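# Seat the fitting cork panel flat in the frame's recess

## Task

Choose the single cork panel whose size matches the picture frame's recess and set it into that recess so all four of its corners rest flat on the recess floor, with no other panel lying on or above it; afterwards both hands must be holding nothing.

## Robot and tools

Robot: two arms, left_arm and right_arm. The left arm carries a five-finger left hand and the right arm a right hand; the left hand mirrors the right one. Measured base positions in the scene frame: left_arm (-0.024, +0.292, 0) m, right_arm (-0.038, -0.347, 0) m, both turned almost not at all about z. A camera stand sits behind the arms. Cameras: cam_high, cam_left_wrist, cam_right_wrist, each 672x504.

Scene frame: origin at table-top height, halfway between the nominal bases. +z is up, +x points out over the table, and left_arm is on the +y side. Image left and right do not match arm names. Reported end_effector_position (m) and end_effector_quat_wxyz are in this frame and can be off by a few cm.

Hand point: a point fixed to the palm, about 0.05 m in front of it and 0.15 m from the wrist face. Its +z runs along the straight fingers, +y comes out of the palm, and +x crosses the palm away from the thumb on the right hand but toward the thumb on the left hand. Straight fingertips reach 0.06 to 0.07 m past the point and sit 0.06 m behind it along -y. A wrist bracket on the little-finger side can strike things.

One row = 28 numbers, each in [-1, 1], always for both arms. Order: left_arm dx, dy, dz, rx, ry, rz; then left hand little, ring, middle, index, thumb_bend, thumb_turn, force_limit, speed; then right_arm dx, dy, dz, rx, ry, rz; then the same eight hand numbers for the right hand. The six pose numbers are an offset, not a pose, measured from that arm's current Hand target and along that Hand target's own axes. Scale: 1.0 equals 0.6 m of travel or 180 degrees; rx, ry, rz form a single rotation vector. Sending six zeros asks the arm to go back to its Hand target. Finger numbers are absolute targets: +1 is straight or open, -1 is curled or closed. thumb_turn -1 places the thumb opposite the fingers and +1 puts it beside the palm. force_limit runs from about 0 N at -1 to 10 N at +1 (15 N for the thumb motors). speed rises from nearly zero at -1 to full speed at +0.48 and above. Hand numbers are always acted on, so to keep a hand unchanged, repeat the eight numbers you last sent it. If it has never been sent any, send its hand_measured plus hand_force_limit and hand_speed. For a gentle grip, close with speed at -0.94 or lower. A thumb-opposed grasp holds objects about 0.035 to 0.065 m thick.

Tools:
- execute_actions(actions, cameras): actions is a list of actions. Each action is a list of up to 15 rows, one per 1/30 s step, and a short action repeats its final row. Every row in an action is counted from the Hand target at that action's start. cameras lists names, ["all"] or []; images come only when you ask for them or when actions is empty.
- move(target, speed, blend, blocking, cameras): target is one 28-number row or a list of up to 15 rows. Every row's offsets count from the Hand targets at the start of the move, not from the previous row. Paths are straight lines that all finish together, take at least 0.5 s and at most 10 s. speed is in m/s (0.002 to 4.3, default 0.25; turning is capped at twice that in rad/s), as one value or one per target. blend is in metres and rounds corners; 0 means stop at each target. blocking=false returns after about 0.5 s while the motion continues. Moves do not steer around obstacles, and faster moves hit harder. The result adds a "move:" line giving how it ended (done, off_target, moving, held, fault) and which limits applied (paced means the pose was clipped, held means a check withheld steps).
- wait(seconds 0 to 10, cameras): lets time pass while the last commands are held.
- stop(cameras): brakes a running move.
- zoom_image(camera, region [x0,y0,x1,y1] px, at most 504 by 504): gives a closer look at the latest image.
- show_instructions(): shows the reference pages.
- finished_scene(scene=1): ends the scene for good.

Results: each hand's pose, its Hand target (your last command after clipping, and the base for the next offsets), joint positions, velocities and torques, and the hand readings. hand_measured, hand_stopped_by (moving, target, force, stalled, fault) and hand_load_n each give six values in the finger order above. Loads are positive when something pushes a finger open, and if the grip is lost they fall to about 0. Orientation commands are clipped to within 40 degrees of the measured orientation. Arms often stop 1 to 3 cm short, usually low, without touching anything; the next command asks for the target again. An arm that is blocked keeps pushing until it is sent back. A MOTOR HOT line warns of heat, and at 100 °C the arm drops for 30 to 60 s.

Avoid: dropping parts or letting them fall off the table, releasing a part while it is still moving, hitting fixed or heavy objects hard, pressing hard, straining the fingers, letting the two arms touch or a hand grip the other hand, and moving close past an arm's own base. Loose objects may sometimes get nudged. Open both hands before you finish.

Each tool is called by a JSON object that holds its "api" and its "payload", one argument or row to a line.

Reference images:

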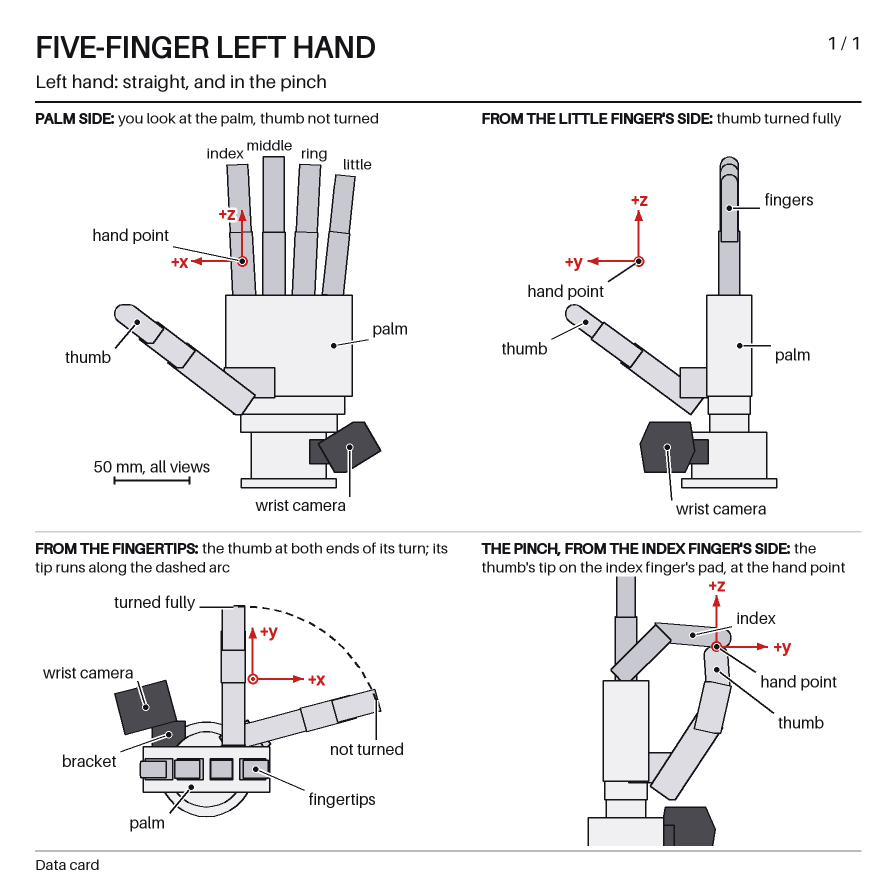

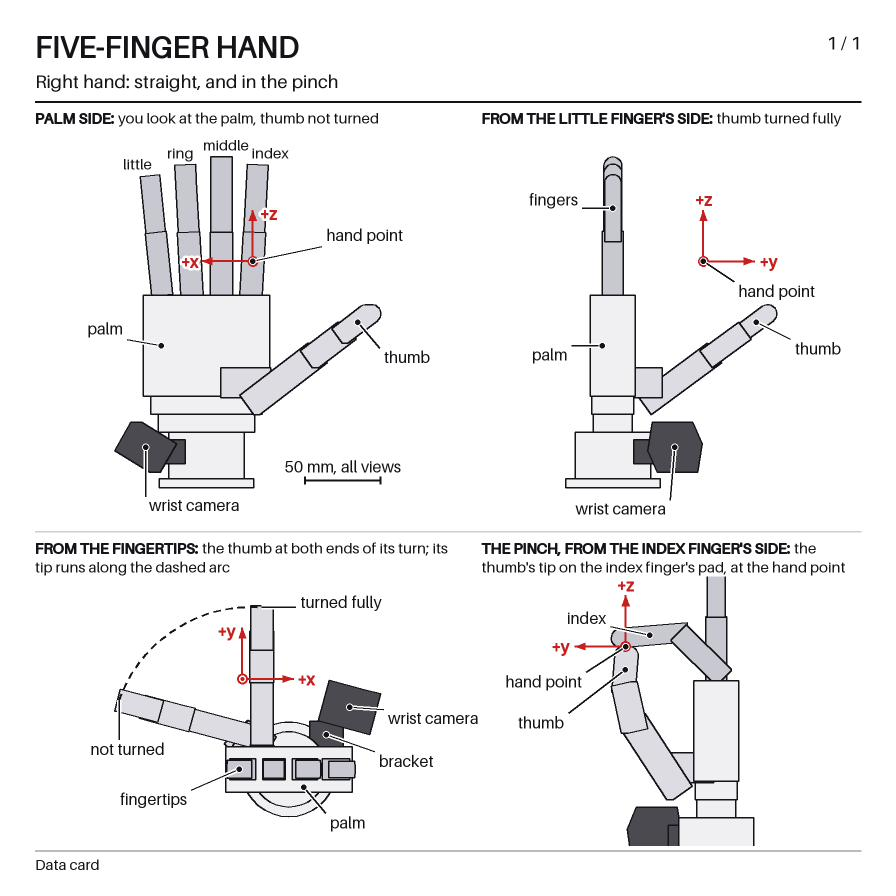

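## Session

{"api": "execute_actions", "payload": {
  "actions": []
}}

Scene clock: 0.00 s.
left_arm: end_effector_position=(+0.6711, +0.4212, +0.3752) hand_measured=(+1.000, +1.000, +1.000, +1.000, +1.000, +1.000) hand_load_n=(+0.0, +0.0, +0.0, +0.0, +0.0, +0.0) hand_stopped_by=(target, target, target, target, target, target) hand_force_limit=0.00 hand_speed=-0.80 end_effector_quat_wxyz=(+0.529, -0.043, +0.784, -0.322) | right_arm: end_effector_position=(+0.1811, +0.1317, +0.2088) hand_measured=(+1.000, +1.000, +1.000, +1.000, +1.000, +1.000) hand_load_n=(+0.0, +0.0, +0.0, +0.0, +0.0, +0.0) hand_stopped_by=(target, target, target, target, target, target) hand_force_limit=0.00 hand_speed=-0.80 end_effector_quat_wxyz=(-0.338, +0.810, +0.072, +0.473)
Joint positions: left_arm=[0.342 1.611 1.602 -0.33 0.797 1.216] | right_arm=[1.409 1.307 0.88 0.01 0.646 -0.778]
Joint velocities: within noise
Joint torques (N m): no reading
Motor temperatures (°C): left_arm=[31 32 29 31 30 31] | right_arm=[31 33 28 27 25 27]
Heat: left arm: hottest shoulder 32 °C; right arm: hottest shoulder 33 °C.
Hand target: left_arm +0.6736, +0.4220, +0.3995; +0.546, -0.033, +0.775, -0.317 | right_arm +0.1824, +0.1392, +0.2216; -0.349, +0.804, +0.066, +0.476

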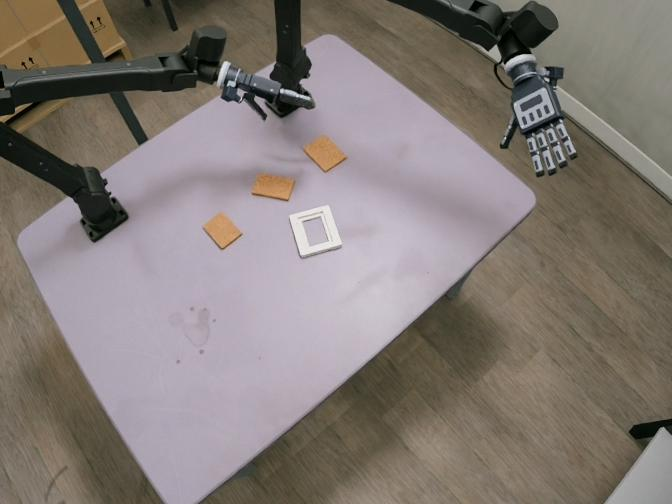

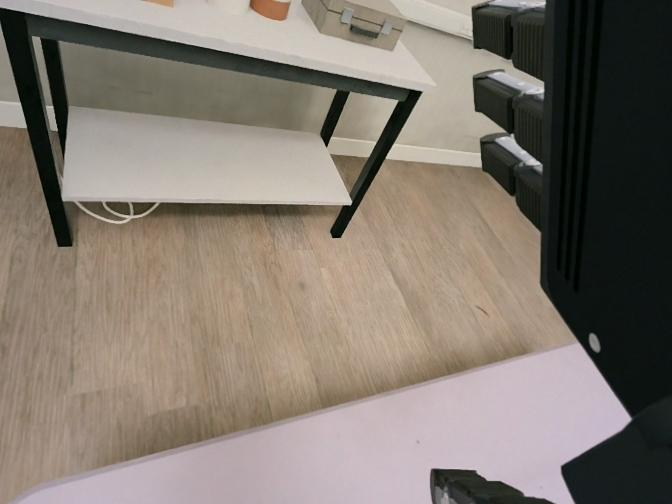

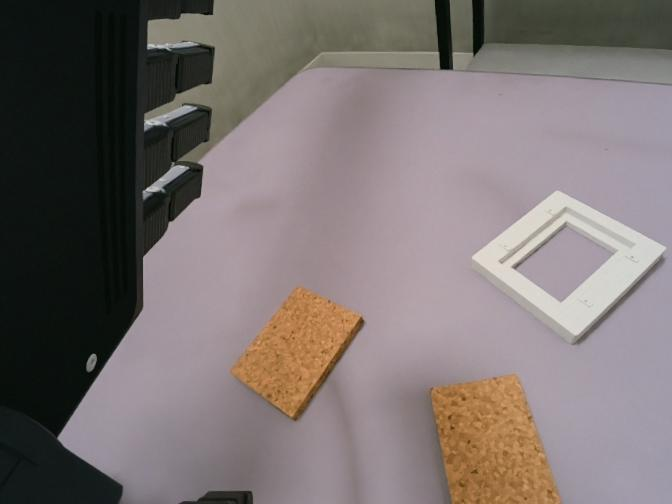

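{"api": "zoom_image", "payload": {
  "camera": "cam_high",
  "region": [190, 120, 370, 270]
}}

{"api": "zoom_image", "payload": {
  "camera": "cam_right_wrist",
  "region": [220, 180, 672, 504]
}}

Scaled by 2.800 from the camera's 672x504 image, which has a finer 960x720 frame.

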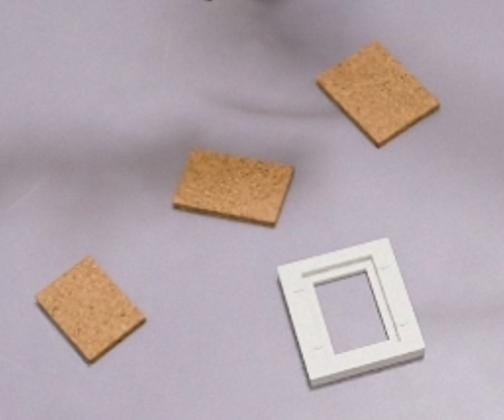

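Scaled by 1.115 from the camera's 672x504 image, which has a finer 960x720 frame.

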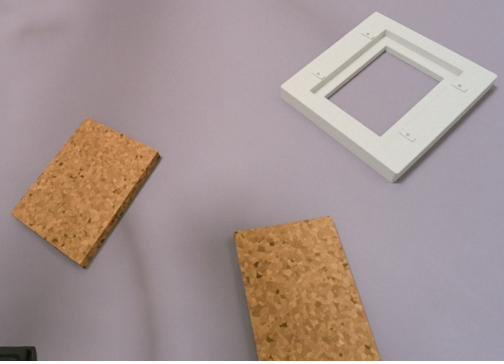

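{"api": "move", "payload": {
  "target": [0,0,0,0,0,0,1,1,1,1,1,1,0,-0.8,0.1165,0.0745,0.0247,-0.21,-0.342,0,1,1,1,1,1,1,0,-0.8],
  "cameras": ["all"]
}}

Scene clock: 32.27 s.
left_arm: end_effector_position=(+0.6711, +0.4212, +0.3752) hand_measured=(+1.000, +1.000, +1.000, +1.000, +1.000, +1.000) hand_load_n=(+0.0, +0.0, +0.0, +0.0, +0.0, +0.0) hand_stopped_by=(target, target, target, target, target, target) hand_force_limit=0.00 hand_speed=-0.80 end_effector_quat_wxyz=(+0.529, -0.043, +0.784, -0.322) | right_arm: end_effector_position=(+0.2429, +0.0939, +0.2430) hand_measured=(+1.000, +1.000, +1.000, +1.000, +1.000, +1.000) hand_load_n=(+0.0, +0.0, +0.0, +0.0, +0.0, +0.0) hand_stopped_by=(target, target, target, target, target, target) hand_force_limit=0.00 hand_speed=-0.80 end_effector_quat_wxyz=(-0.006, +0.997, +0.081, +0.007)
Joint positions: left_arm=[0.342 1.611 1.602 -0.33 0.797 1.216] | right_arm=[1.046 1.886 1.998 -1.666 0.004 -0.698]
Joint torques (N m): left_arm=[0.44 -15.21 11.59 1.91 0.14 -0.08] | right_arm=[0.03 -15.33 11.4 0.17 -0.15 -0.07]
Heat: left arm: hottest shoulder 34 °C; right arm: hottest shoulder 33 °C.
Hand target: left_arm +0.6736, +0.4220, +0.3995; +0.546, -0.033, +0.775, -0.317 | right_arm +0.2503, +0.0992, +0.2514; +0.000, +0.997, +0.082, +0.001
Off the commanded pose: left_arm 0.025 m, 2 deg | right_arm 0.013 m, 1 deg.
joint sent to its limit (right arm) — joint 4 (wrist pitch), lower limit. The joint targets still meet the commanded pose.
move: off_target (left_arm, right_arm)

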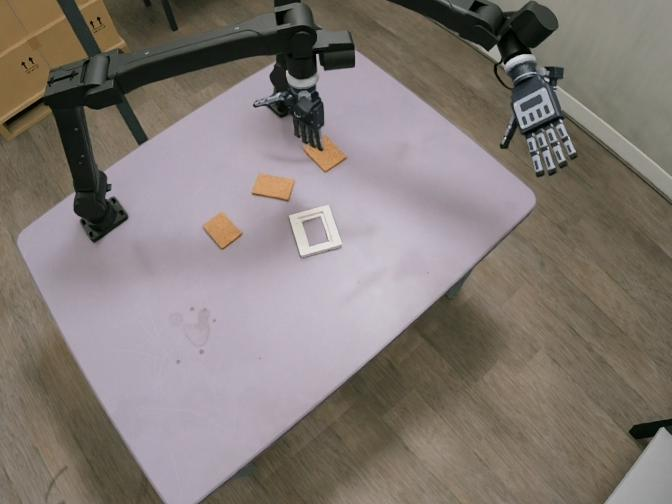

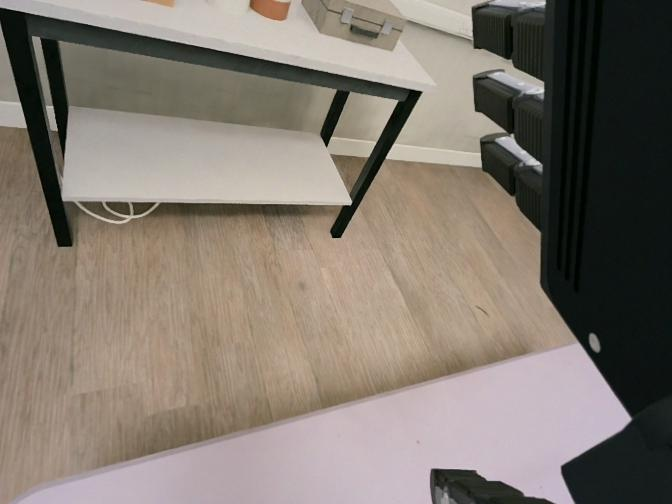

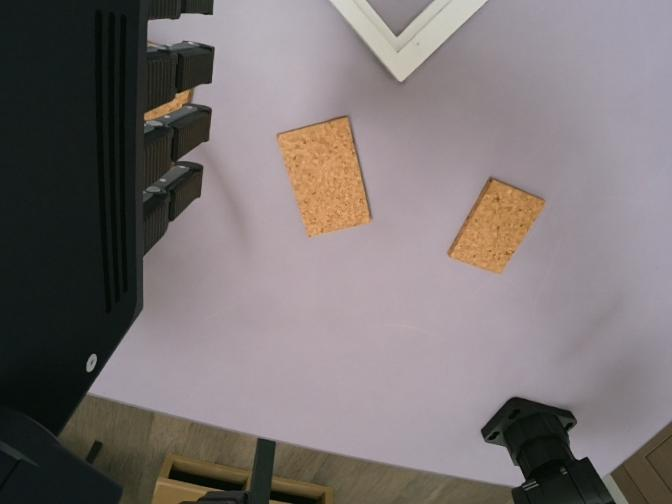

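{"api": "move", "payload": {
  "target": [0,0,0,0,0,0,1,1,1,1,1,1,0,-0.8,-0.011,0.066,-0.033,0,0.1667,0,1,1,1,1,1,1,0,-0.8],
  "cameras": ["cam_right_wrist"]
}}

Scene clock: 41.30 s.
left_arm: end_effector_position=(+0.6711, +0.4212, +0.3752) hand_measured=(+1.000, +1.000, +1.000, +1.000, +1.000, +1.000) hand_load_n=(+0.0, +0.0, +0.0, +0.0, +0.0, +0.0) hand_stopped_by=(target, target, target, target, target, target) hand_force_limit=0.00 hand_speed=-0.80 end_effector_quat_wxyz=(+0.529, -0.043, +0.784, -0.322) | right_arm: end_effector_position=(+0.2529, +0.0543, +0.2649) hand_measured=(+1.000, +1.000, +1.000, +1.000, +1.000, +1.000) hand_load_n=(+0.0, +0.0, +0.0, +0.0, -0.5, +0.0) hand_stopped_by=(target, target, target, target, target, target) hand_force_limit=0.00 hand_speed=-0.80 end_effector_quat_wxyz=(-0.008, +0.964, +0.081, +0.251)
Joint positions: left_arm=[0.342 1.611 1.602 -0.33 0.797 1.216] | right_arm=[1.143 1.595 1.626 -1.315 0.426 -0.67]
Joint torques (N m): left_arm=[0.44 -15.09 11.59 1.91 0.15 -0.07] | right_arm=[1.38 -13.63 8.66 1.59 0.34 0.05]
Heat: left arm: hottest shoulder 34 °C; right arm: hottest shoulder 34 °C.
Hand target: left_arm +0.6736, +0.4220, +0.3995; +0.546, -0.033, +0.775, -0.317 | right_arm +0.2501, +0.0591, +0.2712; -0.022, +0.962, +0.079, +0.259
Off the commanded pose: left_arm 0.025 m, 2 deg | right_arm 0.008 m, 2 deg.
move: off_target (left_arm)
Images, in order (width x height): cam_right_wrist 672x504.

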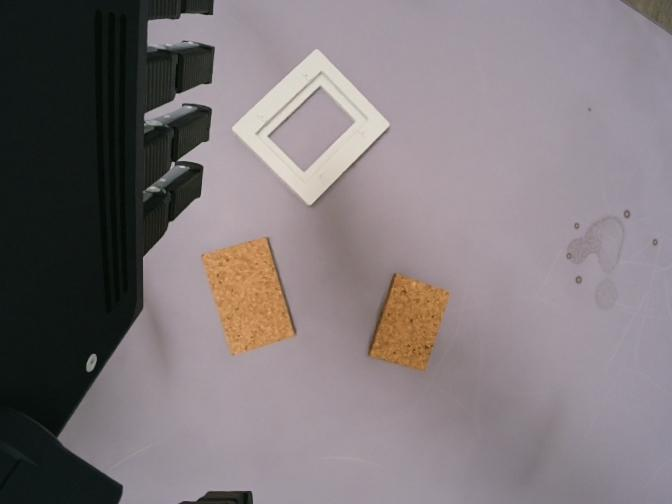

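{"api": "zoom_image", "payload": {
  "camera": "cam_right_wrist",
  "region": [220, 40, 400, 215]
}}

{"api": "zoom_image", "payload": {
  "camera": "cam_right_wrist",
  "region": [190, 225, 310, 365]
}}

{"api": "zoom_image", "payload": {
  "camera": "cam_right_wrist",
  "region": [350, 255, 470, 385]
}}

Scaled by 2.800 from the camera's 672x504 image, which has a finer 960x720 frame.

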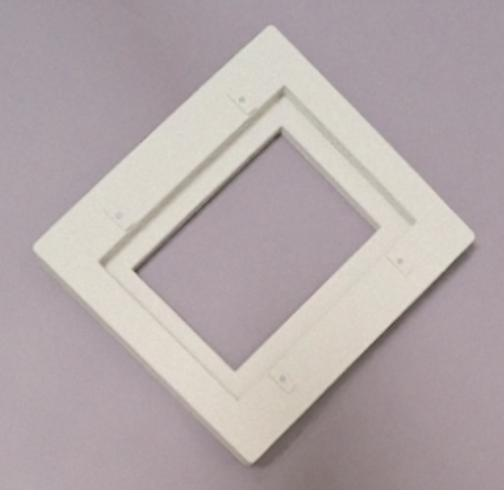

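Scaled by 3.600 from the camera's 672x504 image, which has a finer 960x720 frame.

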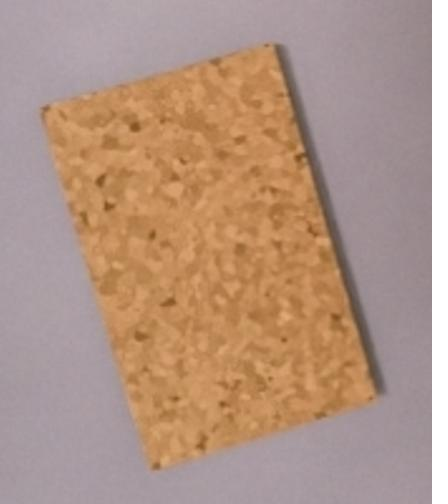

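Scaled by 3.877 from the camera's 672x504 image, which has a finer 960x720 frame.

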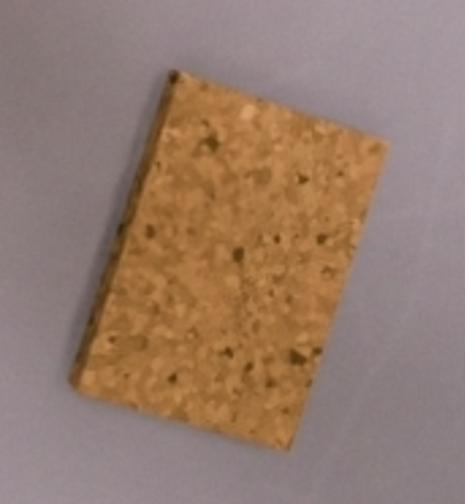

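{"api": "move", "payload": {
  "target": [0,0,0,0,0,0,1,1,1,1,1,1,0,-0.8,-0.017,-0.29,-0.0095,0,0.03,0,1,1,1,1,1,1,0,-0.8],
  "cameras": ["cam_right_wrist"]
}}

Scene clock: 50.53 s.
left_arm: end_effector_position=(+0.6711, +0.4212, +0.3752) hand_measured=(+1.000, +1.000, +1.000, +1.000, +1.000, +1.000) hand_load_n=(+0.0, +0.0, +0.0, +0.0, +0.0, +0.0) hand_stopped_by=(target, target, target, target, target, target) hand_force_limit=0.00 hand_speed=-0.80 end_effector_quat_wxyz=(+0.529, -0.043, +0.784, -0.322) | right_arm: end_effector_position=(+0.2362, +0.1021, +0.2619) hand_measured=(+1.000, +1.000, +1.000, +1.000, +1.000, +1.000) hand_load_n=(+0.5, +0.0, +0.0, +0.0, +0.0, +0.0) hand_stopped_by=(target, target, target, target, target, target) hand_force_limit=0.00 hand_speed=-0.80 end_effector_quat_wxyz=(-0.014, +0.958, +0.086, +0.273)
Joint positions: left_arm=[0.342 1.611 1.602 -0.33 0.797 1.216] | right_arm=[1.222 1.679 1.713 -1.317 0.481 -0.61]
Joint torques (N m): left_arm=[0.26 -15.21 11.6 1.92 0.15 -0.08] | right_arm=[0.15 -14.92 8.65 1.18 0.29 -0.11]
Heat: left arm: hottest shoulder 35 °C; right arm: hottest shoulder 34 °C.
Hand target: left_arm +0.6736, +0.4220, +0.3995; +0.546, -0.033, +0.775, -0.317 | right_arm +0.2389, +0.0992, +0.2692; -0.019, +0.957, +0.085, +0.277 (not the last commanded pose)
Off the commanded pose: left_arm 0.025 m, 2 deg | right_arm 0.130 m, 4 deg.
move: held (right_arm; a check stopped the path), off_target (left_arm); limits=held
pose unreachable (right arm): on one or more control steps of this call, first in action 0 (counted from 0), this arm could not follow its commanded pose, so it was not sent that pose on those steps. It may still have moved: this result reports where it is.
cause: moving toward the commanded pose would bring a part of the arm too close to another arm (a part of this arm just beyond joint 4 (wrist pitch) and a part of the left arm just beyond its joint 3 (elbow), 46 mm apart when this arm was first held).
Images, in order (width x height): cam_right_wrist 672x504.

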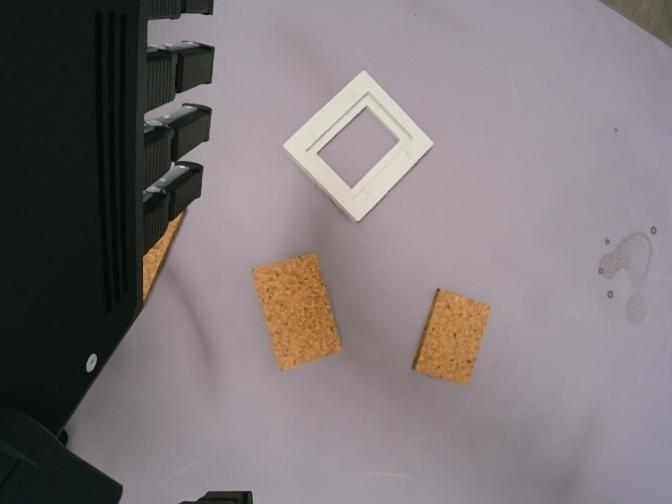

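{"api": "move", "payload": {
  "target": [
    [0,0,0,0,0,0,1,1,1,1,1,1,0,-0.8,-0.074,0.40,-0.14,0,0,0,1,1,1,1,1,1,0,-0.8],
    [0.542,-0.379,-0.397,-0.1895,0.1731,0.0881,1,1,1,1,1,1,0,-0.8,-0.074,0.40,-0.14,0,0,0,1,1,1,1,1,1,0,-0.8]
  ],
  "cameras": ["cam_high","cam_left_wrist"],
  "blend": 0.1
}}

Scene clock: 74.57 s.
left_arm: end_effector_position=(+0.2733, +0.2219, +0.3033) hand_measured=(+1.000, +1.000, +1.000, +1.000, +1.000, +1.000) hand_load_n=(+0.0, +0.0, +0.0, +0.0, +0.0, +0.0) hand_stopped_by=(target, target, target, target, target, target) hand_force_limit=0.00 hand_speed=-0.80 end_effector_quat_wxyz=(+0.330, +0.002, +0.944, -0.001) | right_arm: end_effector_position=(+0.1992, -0.1452, +0.3168) hand_measured=(+1.000, +1.000, +1.000, +1.000, +1.000, +1.000) hand_load_n=(+0.0, +0.0, +0.0, +0.0, +0.0, +0.0) hand_stopped_by=(target, target, target, target, target, target) hand_force_limit=0.00 hand_speed=-0.80 end_effector_quat_wxyz=(-0.021, +0.957, +0.085, +0.277)
Joint positions: left_arm=[-0.567 0.851 1.051 -1.179 -0.342 1.107] | right_arm=[1.041 1.037 1.233 -1.378 0.42 -0.802]
Joint torques (N m): left_arm=[-0.5 -3.19 8.14 0.95 -0.54 -0.26] | right_arm=[-0.15 -4.78 8.66 0.91 0.16 -0.11]
Motor temperatures (°C): left_arm=[31 35 33 30 29 30] | right_arm=[30 34 33 27 24 26]
Heat: left arm: hottest shoulder 35 °C; right arm: hottest shoulder 34 °C.
Hand target: left_arm +0.2692, +0.2202, +0.2996; +0.325, +0.000, +0.946, +0.000 | right_arm +0.1993, -0.1509, +0.3193; -0.018, +0.957, +0.085, +0.277
Off the commanded pose: left_arm 0.006 m, 1 deg | right_arm 0.006 m, 0 deg.
move: done
Images, in order (width x height): cam_high 672x504, cam_left_wrist 672x504.

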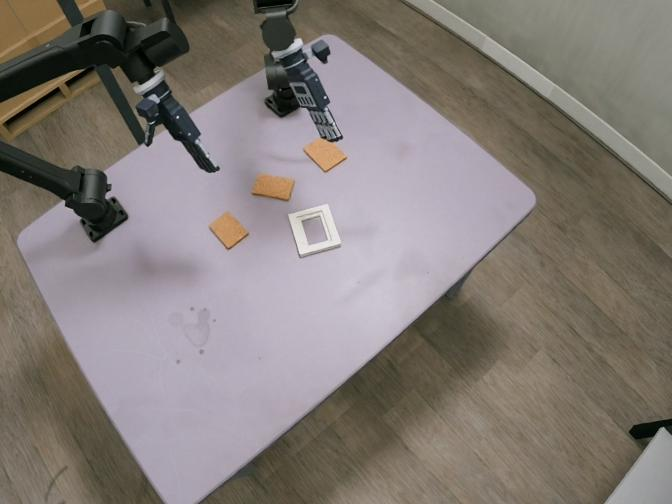

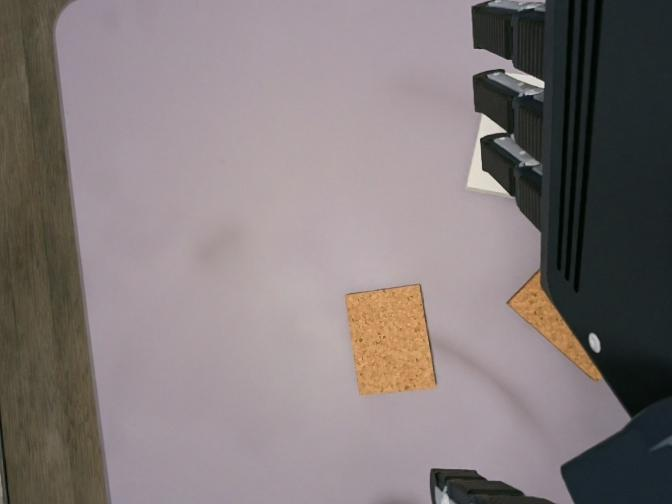

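{"api": "move", "payload": {
  "target": [0,-0.2,0,0,0,0,1,1,1,1,1,1,0,-0.8,0,0,0,0,0,0,1,1,1,1,1,1,0,-0.8],
  "cameras": ["cam_left_wrist"]
}}

Scene clock: 78.20 s.
left_arm: end_effector_position=(+0.2622, +0.1144, +0.2746) hand_measured=(+1.000, +1.000, +1.000, +1.000, +1.000, +1.000) hand_load_n=(+0.0, +0.0, +0.0, +0.0, +0.0, +0.0) hand_stopped_by=(target, target, target, target, target, target) hand_force_limit=0.00 hand_speed=-0.80 end_effector_quat_wxyz=(+0.310, +0.011, +0.951, +0.020) | right_arm: end_effector_position=(+0.1992, -0.1452, +0.3168) hand_measured=(+1.000, +1.000, +1.000, +1.000, +1.000, +1.000) hand_load_n=(+0.0, +0.0, +0.0, +0.0, +0.0, +0.0) hand_stopped_by=(target, target, target, target, target, target) hand_force_limit=0.00 hand_speed=-0.80 end_effector_quat_wxyz=(-0.021, +0.957, +0.085, +0.277)
Joint positions: left_arm=[-0.887 1.081 1.129 -1.215 -0.499 0.804] | right_arm=[1.041 1.037 1.233 -1.378 0.42 -0.802]
Joint torques (N m): left_arm=[-0.32 -5.19 14.17 0.68 -0.68 -0.27] | right_arm=[-0.15 -4.84 8.66 0.92 0.16 -0.11]
Heat: left arm: hottest shoulder 34 °C; right arm: hottest shoulder 34 °C.
Hand target: left_arm +0.2691, +0.1002, +0.2997; +0.326, +0.000, +0.946, +0.000 | right_arm +0.1993, -0.1509, +0.3193; -0.018, +0.957, +0.085, +0.277
Off the commanded pose: left_arm 0.030 m, 3 deg | right_arm 0.006 m, 0 deg.
move: off_target (left_arm)
Images, in order (width x height): cam_left_wrist 672x504.

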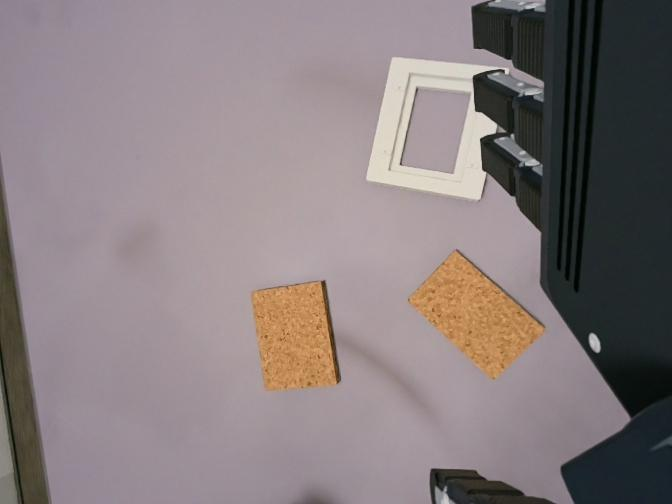

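{"api": "zoom_image", "payload": {
  "camera": "cam_left_wrist",
  "region": [360, 45, 520, 210]
}}

{"api": "zoom_image", "payload": {
  "camera": "cam_left_wrist",
  "region": [235, 265, 355, 405]
}}

{"api": "zoom_image", "payload": {
  "camera": "cam_left_wrist",
  "region": [400, 240, 550, 390]
}}

Scaled by 3.055 from the camera's 672x504 image, which has a finer 960x720 frame.

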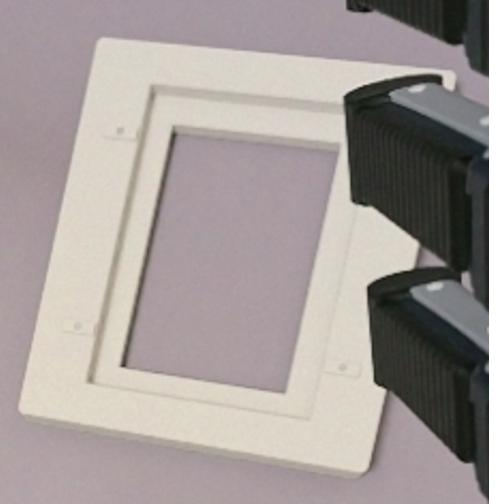

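Scaled by 3.600 from the camera's 672x504 image, which has a finer 960x720 frame.

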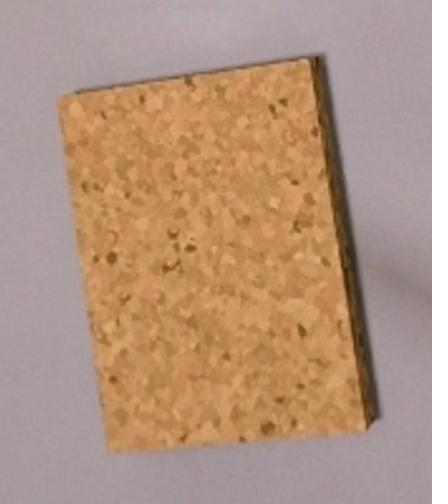

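Scaled by 3.360 from the camera's 672x504 image, which has a finer 960x720 frame.

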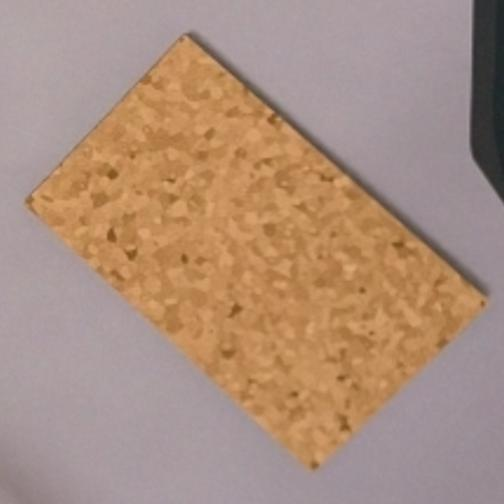

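{"api": "move", "payload": {
  "target": [
    [0,0,0,0,0,0,1,1,1,1,1,1,0,-0.8,-0.051,0.328,-0.028,0,0,0,1,1,1,1,1,1,0,-0.8],
    [-0.216,-0.258,0.1575,0,0,0,1,1,1,1,1,1,0,-0.8,-0.051,0.328,-0.028,0,0,0,1,1,1,1,1,1,0,-0.8]
  ],
  "cameras": ["cam_left_wrist"],
  "blend": 0.1
}}

{"api": "zoom_image", "payload": {
  "camera": "cam_left_wrist",
  "region": [215, 245, 375, 415]
}}

Scene clock: 98.90 s.
left_arm: end_effector_position=(+0.4150, -0.0488, +0.2819) hand_measured=(+1.000, +1.000, +1.000, +1.000, +1.000, +1.000) hand_load_n=(+0.0, +0.0, +0.0, +0.0, +0.0, +0.0) hand_stopped_by=(target, target, target, target, target, target) hand_force_limit=0.00 hand_speed=-0.80 end_effector_quat_wxyz=(+0.313, +0.004, +0.950, +0.013) | right_arm: end_effector_position=(+0.2012, -0.3477, +0.3178) hand_measured=(+1.000, +1.000, +1.000, +1.000, +1.000, +1.000) hand_load_n=(+0.0, +0.0, +0.5, +0.0, +0.0, +0.0) hand_stopped_by=(target, target, target, target, target, target) hand_force_limit=0.00 hand_speed=-0.80 end_effector_quat_wxyz=(-0.020, +0.957, +0.086, +0.276)
Joint positions: left_arm=[-0.854 1.66 1.713 -1.192 -0.484 0.827] | right_arm=[0.31 0.665 1.049 -1.398 0.073 -1.472]
Joint torques (N m): left_arm=[1.32 -13.39 14.2 0.76 -0.34 0.09] | right_arm=[-0.21 0.38 8.68 1.37 -0.1 -0.11]
Heat: left arm: hottest elbow 37 °C; right arm: hottest shoulder 34 °C.
Hand target: left_arm +0.4293, -0.0547, +0.3051; +0.326, +0.000, +0.946, +0.000 | right_arm +0.1991, -0.3507, +0.3197; -0.018, +0.957, +0.085, +0.277
Off the commanded pose: left_arm 0.028 m, 2 deg | right_arm 0.004 m, 0 deg.
move: off_target (left_arm)
Images, in order (width x height): cam_left_wrist 672x504.

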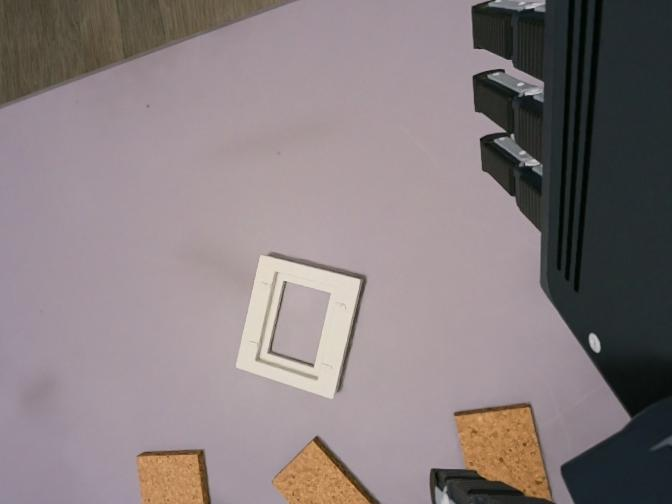

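Scaled by 2.965 from the camera's 672x504 image, which has a finer 960x720 frame.

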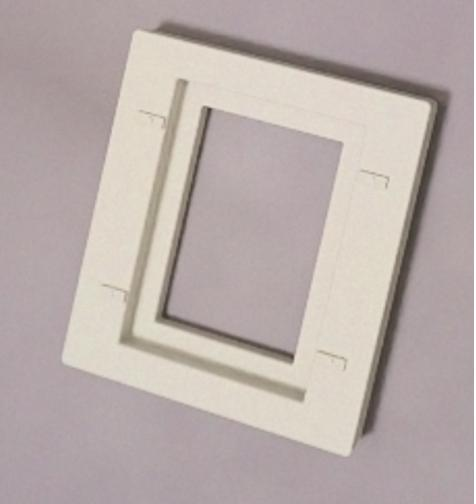

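{"api": "move", "payload": {
  "target": [0.307,0.092,-0.228,0.057,-0.0555,-0.0444,1,1,1,1,1,1,0,-0.8,0,0,0,0,0,0,1,1,1,1,1,1,0,-0.8],
  "cameras": ["cam_left_wrist"]
}}

Scene clock: 111.30 s.
left_arm: end_effector_position=(+0.2052, -0.0009, +0.3020) hand_measured=(+1.000, +1.000, +1.000, +1.000, +1.000, +1.000) hand_load_n=(+0.0, +0.0, +0.0, +0.0, +0.0, +0.0) hand_stopped_by=(target, target, target, target, target, target) hand_force_limit=0.00 hand_speed=-0.80 end_effector_quat_wxyz=(+0.405, -0.035, +0.907, -0.108) | right_arm: end_effector_position=(+0.2012, -0.3477, +0.3178) hand_measured=(+1.000, +1.000, +1.000, +1.000, +1.000, +1.000) hand_load_n=(+0.5, +0.0, +0.0, +0.0, +0.0, +0.0) hand_stopped_by=(target, target, target, target, target, target) hand_force_limit=0.00 hand_speed=-0.80 end_effector_quat_wxyz=(-0.020, +0.957, +0.086, +0.276)
Joint positions: left_arm=[-1.243 1.105 1.177 -1.098 -0.711 0.45] | right_arm=[0.31 0.665 1.049 -1.398 0.073 -1.472]
Joint torques (N m): left_arm=[-0.5 -6.95 7.87 0.8 -0.8 -0.26] | right_arm=[-0.21 0.38 8.66 1.37 -0.1 -0.11]
Motor temperatures (°C): left_arm=[31 33 38 30 28 29] | right_arm=[30 33 33 27 24 26]
Heat: left arm: hottest elbow 38 °C; right arm: hottest shoulder 33 °C.
Hand target: left_arm +0.2000, +0.0006, +0.2995; +0.404, -0.037, +0.908, -0.107 | right_arm +0.1991, -0.3507, +0.3197; -0.018, +0.957, +0.085, +0.277
Off the commanded pose: left_arm 0.006 m, 0 deg | right_arm 0.004 m, 0 deg.
move: done
Images, in order (width x height): cam_left_wrist 672x504.

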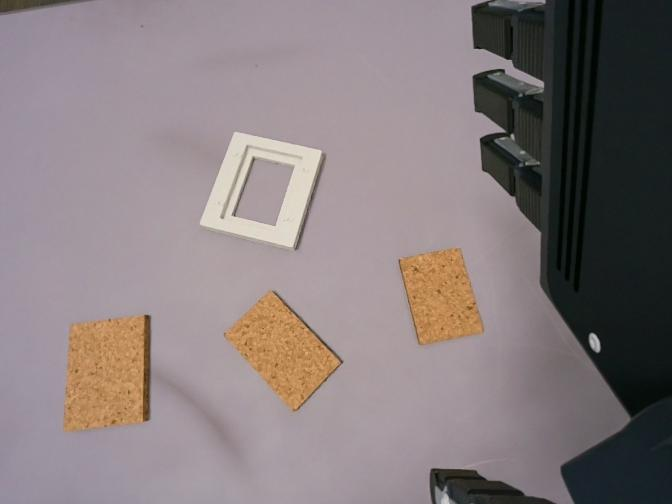

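{"api": "zoom_image", "payload": {
  "camera": "cam_left_wrist",
  "region": [190, 120, 340, 260]
}}

{"api": "zoom_image", "payload": {
  "camera": "cam_left_wrist",
  "region": [40, 300, 190, 440]
}}

{"api": "zoom_image", "payload": {
  "camera": "cam_left_wrist",
  "region": [210, 280, 360, 420]
}}

{"api": "zoom_image", "payload": {
  "camera": "cam_left_wrist",
  "region": [370, 225, 520, 365]
}}

Scaled by 3.360 from the camera's 672x504 image, which has a finer 960x720 frame.

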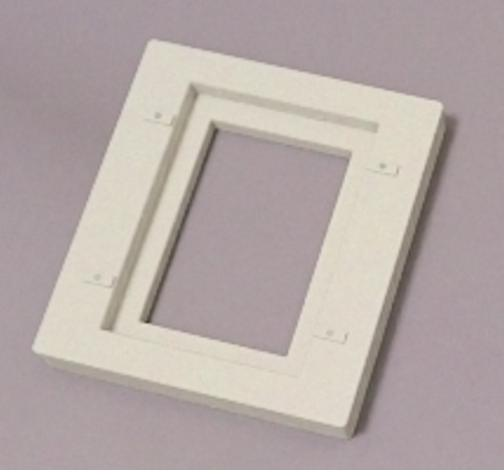

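Scaled by 3.360 from the camera's 672x504 image, which has a finer 960x720 frame.

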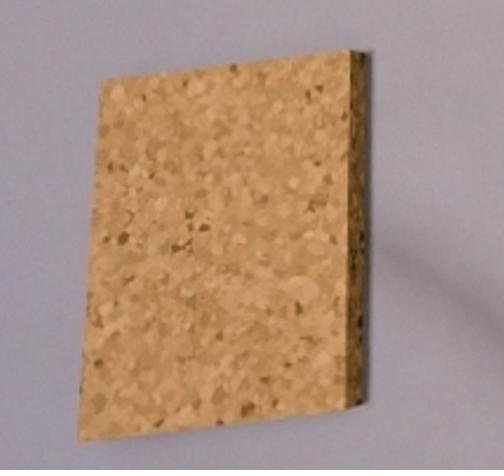

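Scaled by 3.360 from the camera's 672x504 image, which has a finer 960x720 frame.

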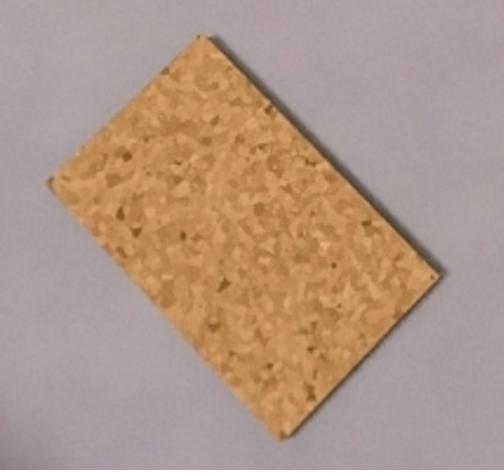

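Scaled by 3.360 from the camera's 672x504 image, which has a finer 960x720 frame.

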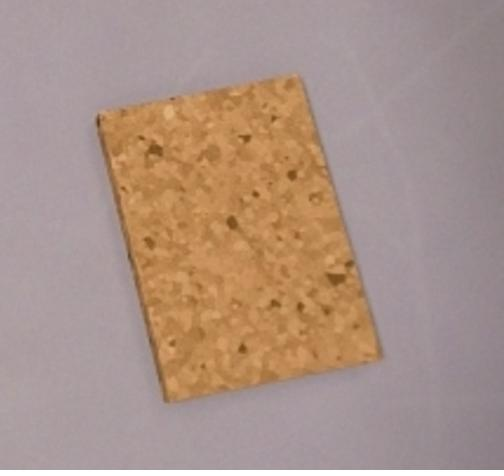

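{"api": "move", "payload": {
  "target": [-0.058,-0.0065,0.0155,0,0.075,0,1,1,1,1,1,1,0,-0.8,0,0,0,0,0,0,1,1,1,1,1,1,0,-0.8],
  "cameras": ["cam_left_wrist"]
}}

Scene clock: 148.50 s.
left_arm: end_effector_position=(+0.2197, +0.0101, +0.2931) hand_measured=(+1.000, +1.000, +1.000, +1.000, +1.000, +1.000) hand_load_n=(+0.0, +0.0, +0.0, +0.0, +0.0, +0.0) hand_stopped_by=(target, target, target, target, target, target) hand_force_limit=0.00 hand_speed=-0.80 end_effector_quat_wxyz=(+0.285, -0.022, +0.954, -0.093) | right_arm: end_effector_position=(+0.2012, -0.3477, +0.3178) hand_measured=(+1.000, +1.000, +1.000, +1.000, +1.000, +1.000) hand_load_n=(+0.0, +0.0, -0.5, +0.0, +0.0, +0.0) hand_stopped_by=(target, target, target, target, target, target) hand_force_limit=0.00 hand_speed=-0.80 end_effector_quat_wxyz=(-0.020, +0.957, +0.086, +0.276)
Joint positions: left_arm=[-1.074 1.165 1.274 -1.223 -0.417 0.543] | right_arm=[0.31 0.665 1.049 -1.398 0.073 -1.472]
Joint torques (N m): left_arm=[1.2 -6.53 14.32 0.69 -0.29 0.11] | right_arm=[-0.26 0.32 8.66 1.39 -0.09 -0.11]
Heat: left arm: hottest elbow 35 °C; right arm: hottest shoulder 33 °C.
Hand target: left_arm +0.2301, +0.0006, +0.3196; +0.295, -0.024, +0.949, -0.111 | right_arm +0.1991, -0.3507, +0.3197; -0.018, +0.957, +0.085, +0.277
Off the commanded pose: left_arm 0.030 m, 2 deg | right_arm 0.004 m, 0 deg.
move: off_target (left_arm)
Images, in order (width x height): cam_left_wrist 672x504.

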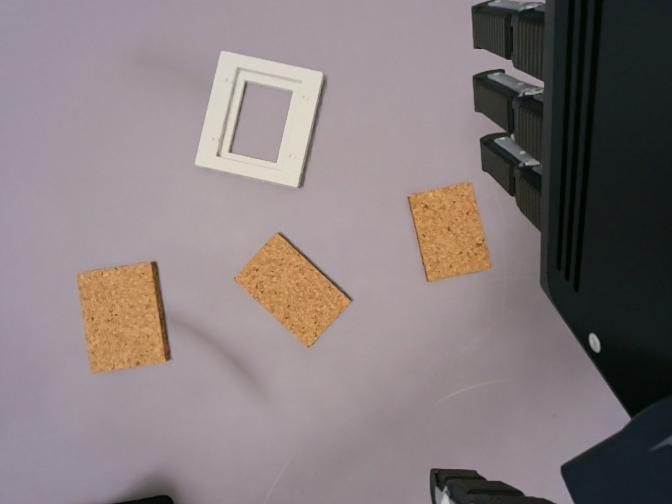

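{"api": "zoom_image", "payload": {
  "camera": "cam_left_wrist",
  "region": [190, 45, 330, 195]
}}

{"api": "zoom_image", "payload": {
  "camera": "cam_left_wrist",
  "region": [70, 250, 180, 380]
}}

{"api": "zoom_image", "payload": {
  "camera": "cam_left_wrist",
  "region": [230, 225, 360, 355]
}}

{"api": "zoom_image", "payload": {
  "camera": "cam_left_wrist",
  "region": [395, 170, 505, 290]
}}

Scaled by 3.360 from the camera's 672x504 image, which has a finer 960x720 frame.

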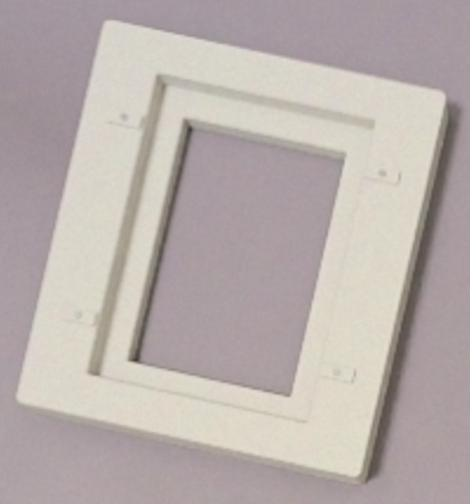

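Scaled by 3.877 from the camera's 672x504 image, which has a finer 960x720 frame.

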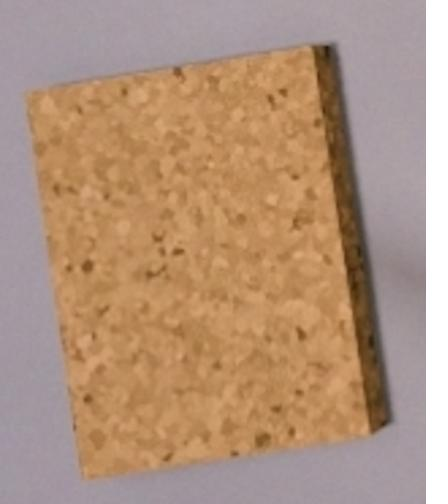

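Scaled by 3.877 from the camera's 672x504 image, which has a finer 960x720 frame.

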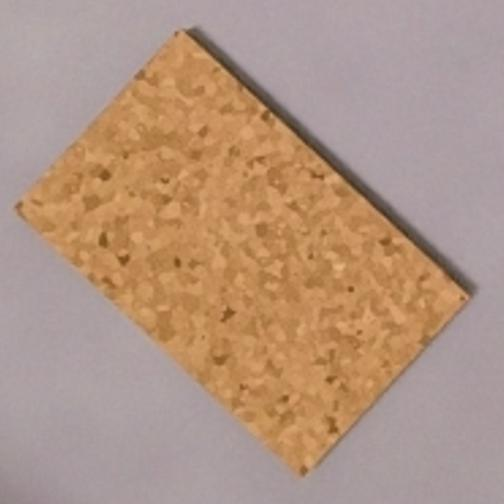

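Scaled by 4.200 from the camera's 672x504 image, which has a finer 960x720 frame.

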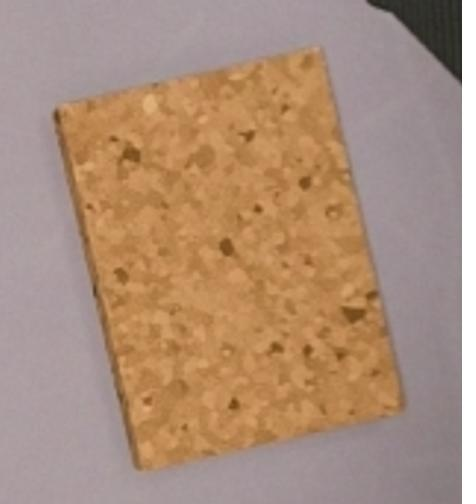

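{"api": "move", "payload": {
  "target": [
    [-0.083,0.476,-0.138,0,0,0,1,1,1,1,1,1,0,-0.8,0,0,0,0,0,0,1,1,1,1,1,1,0,-0.8],
    [-0.083,0.476,-0.138,0,0,0,1,1,1,1,1,1,0,-0.8,0.115,-0.512,0.145,0.025,0.0114,0.0786,1,1,1,1,1,1,0,-0.8]
  ],
  "cameras": ["cam_right_wrist"],
  "blend": 0.1
}}

Scene clock: 179.83 s.
left_arm: end_effector_position=(+0.2302, +0.2978, +0.3465) hand_measured=(+1.000, +1.000, +1.000, +1.000, +1.000, +1.000) hand_load_n=(+0.0, +0.0, +0.0, +0.0, +0.0, +0.0) hand_stopped_by=(target, target, target, target, target, target) hand_force_limit=0.00 hand_speed=-0.80 end_effector_quat_wxyz=(+0.295, -0.026, +0.948, -0.113) | right_arm: end_effector_position=(+0.2436, -0.0456, +0.2630) hand_measured=(+1.000, +1.000, +1.000, +1.000, +1.000, +1.000) hand_load_n=(+0.0, +0.0, +0.0, +0.0, +0.0, +0.0) hand_stopped_by=(target, target, target, target, target, target) hand_force_limit=0.00 hand_speed=-0.80 end_effector_quat_wxyz=(-0.071, +0.959, -0.017, +0.274)
Joint positions: left_arm=[-0.055 0.716 1.156 -1.387 0.164 1.4] | right_arm=[1.033 1.281 1.295 -1.156 0.395 -0.6]
Joint torques (N m): left_arm=[1.26 -0.73 9.02 1.02 0.17 0.1] | right_arm=[1.14 -7.3 12.31 1.8 0.29 0.05]
Heat: left arm: hottest elbow 39 °C; right arm: hottest elbow 33 °C.
Hand target: left_arm +0.2304, +0.3006, +0.3494; +0.295, -0.024, +0.949, -0.111 | right_arm +0.2491, -0.0306, +0.2791; -0.091, +0.954, -0.023, +0.286
Off the commanded pose: left_arm 0.004 m, 0 deg | right_arm 0.023 m, 3 deg.
move: off_target (right_arm)
Images, in order (width x height): cam_right_wrist 672x504.

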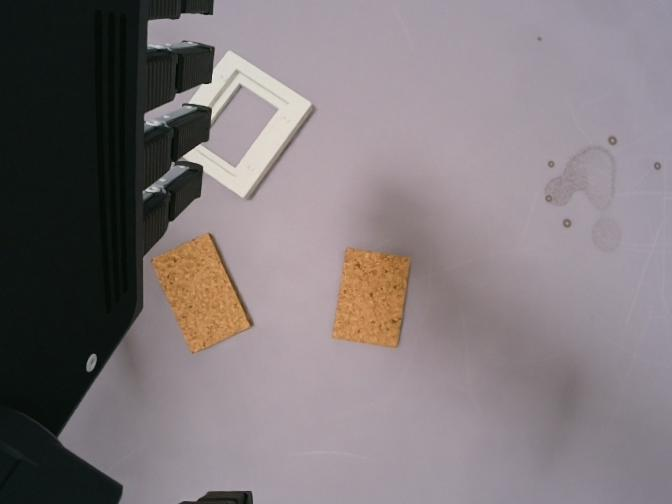

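{"api": "move", "payload": {
  "target": [0,0,0,0,0,0,1,1,1,1,1,1,0,-0.8,-0.043,0.131,-0.058,0,0,0,1,1,1,1,1,1,0,-0.8],
  "cameras": ["cam_right_wrist"]
}}

Scene clock: 183.80 s.
left_arm: end_effector_position=(+0.2302, +0.2978, +0.3465) hand_measured=(+1.000, +1.000, +1.000, +1.000, +1.000, +1.000) hand_load_n=(+0.0, +0.0, +0.0, +0.0, +0.0, +0.0) hand_stopped_by=(target, target, target, target, target, target) hand_force_limit=0.00 hand_speed=-0.80 end_effector_quat_wxyz=(+0.295, -0.026, +0.948, -0.113) | right_arm: end_effector_position=(+0.2076, -0.1066, +0.2792) hand_measured=(+1.000, +1.000, +1.000, +1.000, +1.000, +1.000) hand_load_n=(+0.0, +0.0, +0.0, +0.0, +0.0, +0.0) hand_stopped_by=(target, target, target, target, target, target) hand_force_limit=0.00 hand_speed=-0.80 end_effector_quat_wxyz=(-0.098, +0.952, -0.024, +0.288)
Joint positions: left_arm=[-0.055 0.716 1.156 -1.387 0.164 1.4] | right_arm=[1.028 1.054 1.154 -1.178 0.389 -0.604]
Joint torques (N m): left_arm=[1.32 -0.73 9.02 1.05 0.17 0.1] | right_arm=[-0.15 -4.66 8.95 1.09 0.13 -0.11]
Heat: left arm: hottest elbow 39 °C; right arm: hottest elbow 33 °C.
Hand target: left_arm +0.2304, +0.3006, +0.3494; +0.295, -0.024, +0.949, -0.111 | right_arm +0.2091, -0.1108, +0.2790; -0.091, +0.954, -0.023, +0.286
Off the commanded pose: left_arm 0.004 m, 0 deg | right_arm 0.005 m, 1 deg.
move: done
Images, in order (width x height): cam_right_wrist 672x504.

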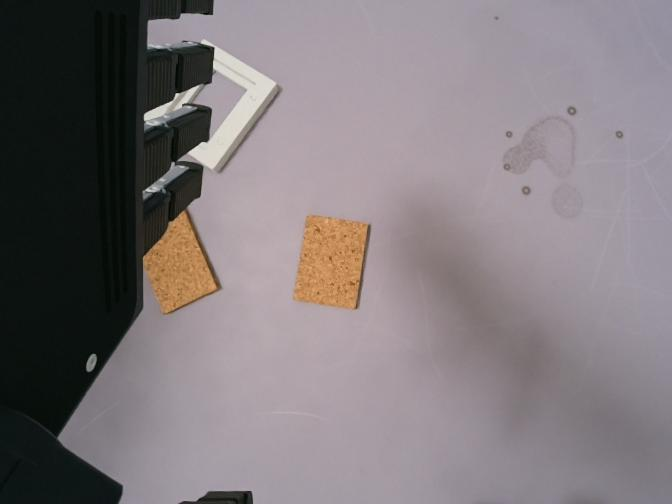

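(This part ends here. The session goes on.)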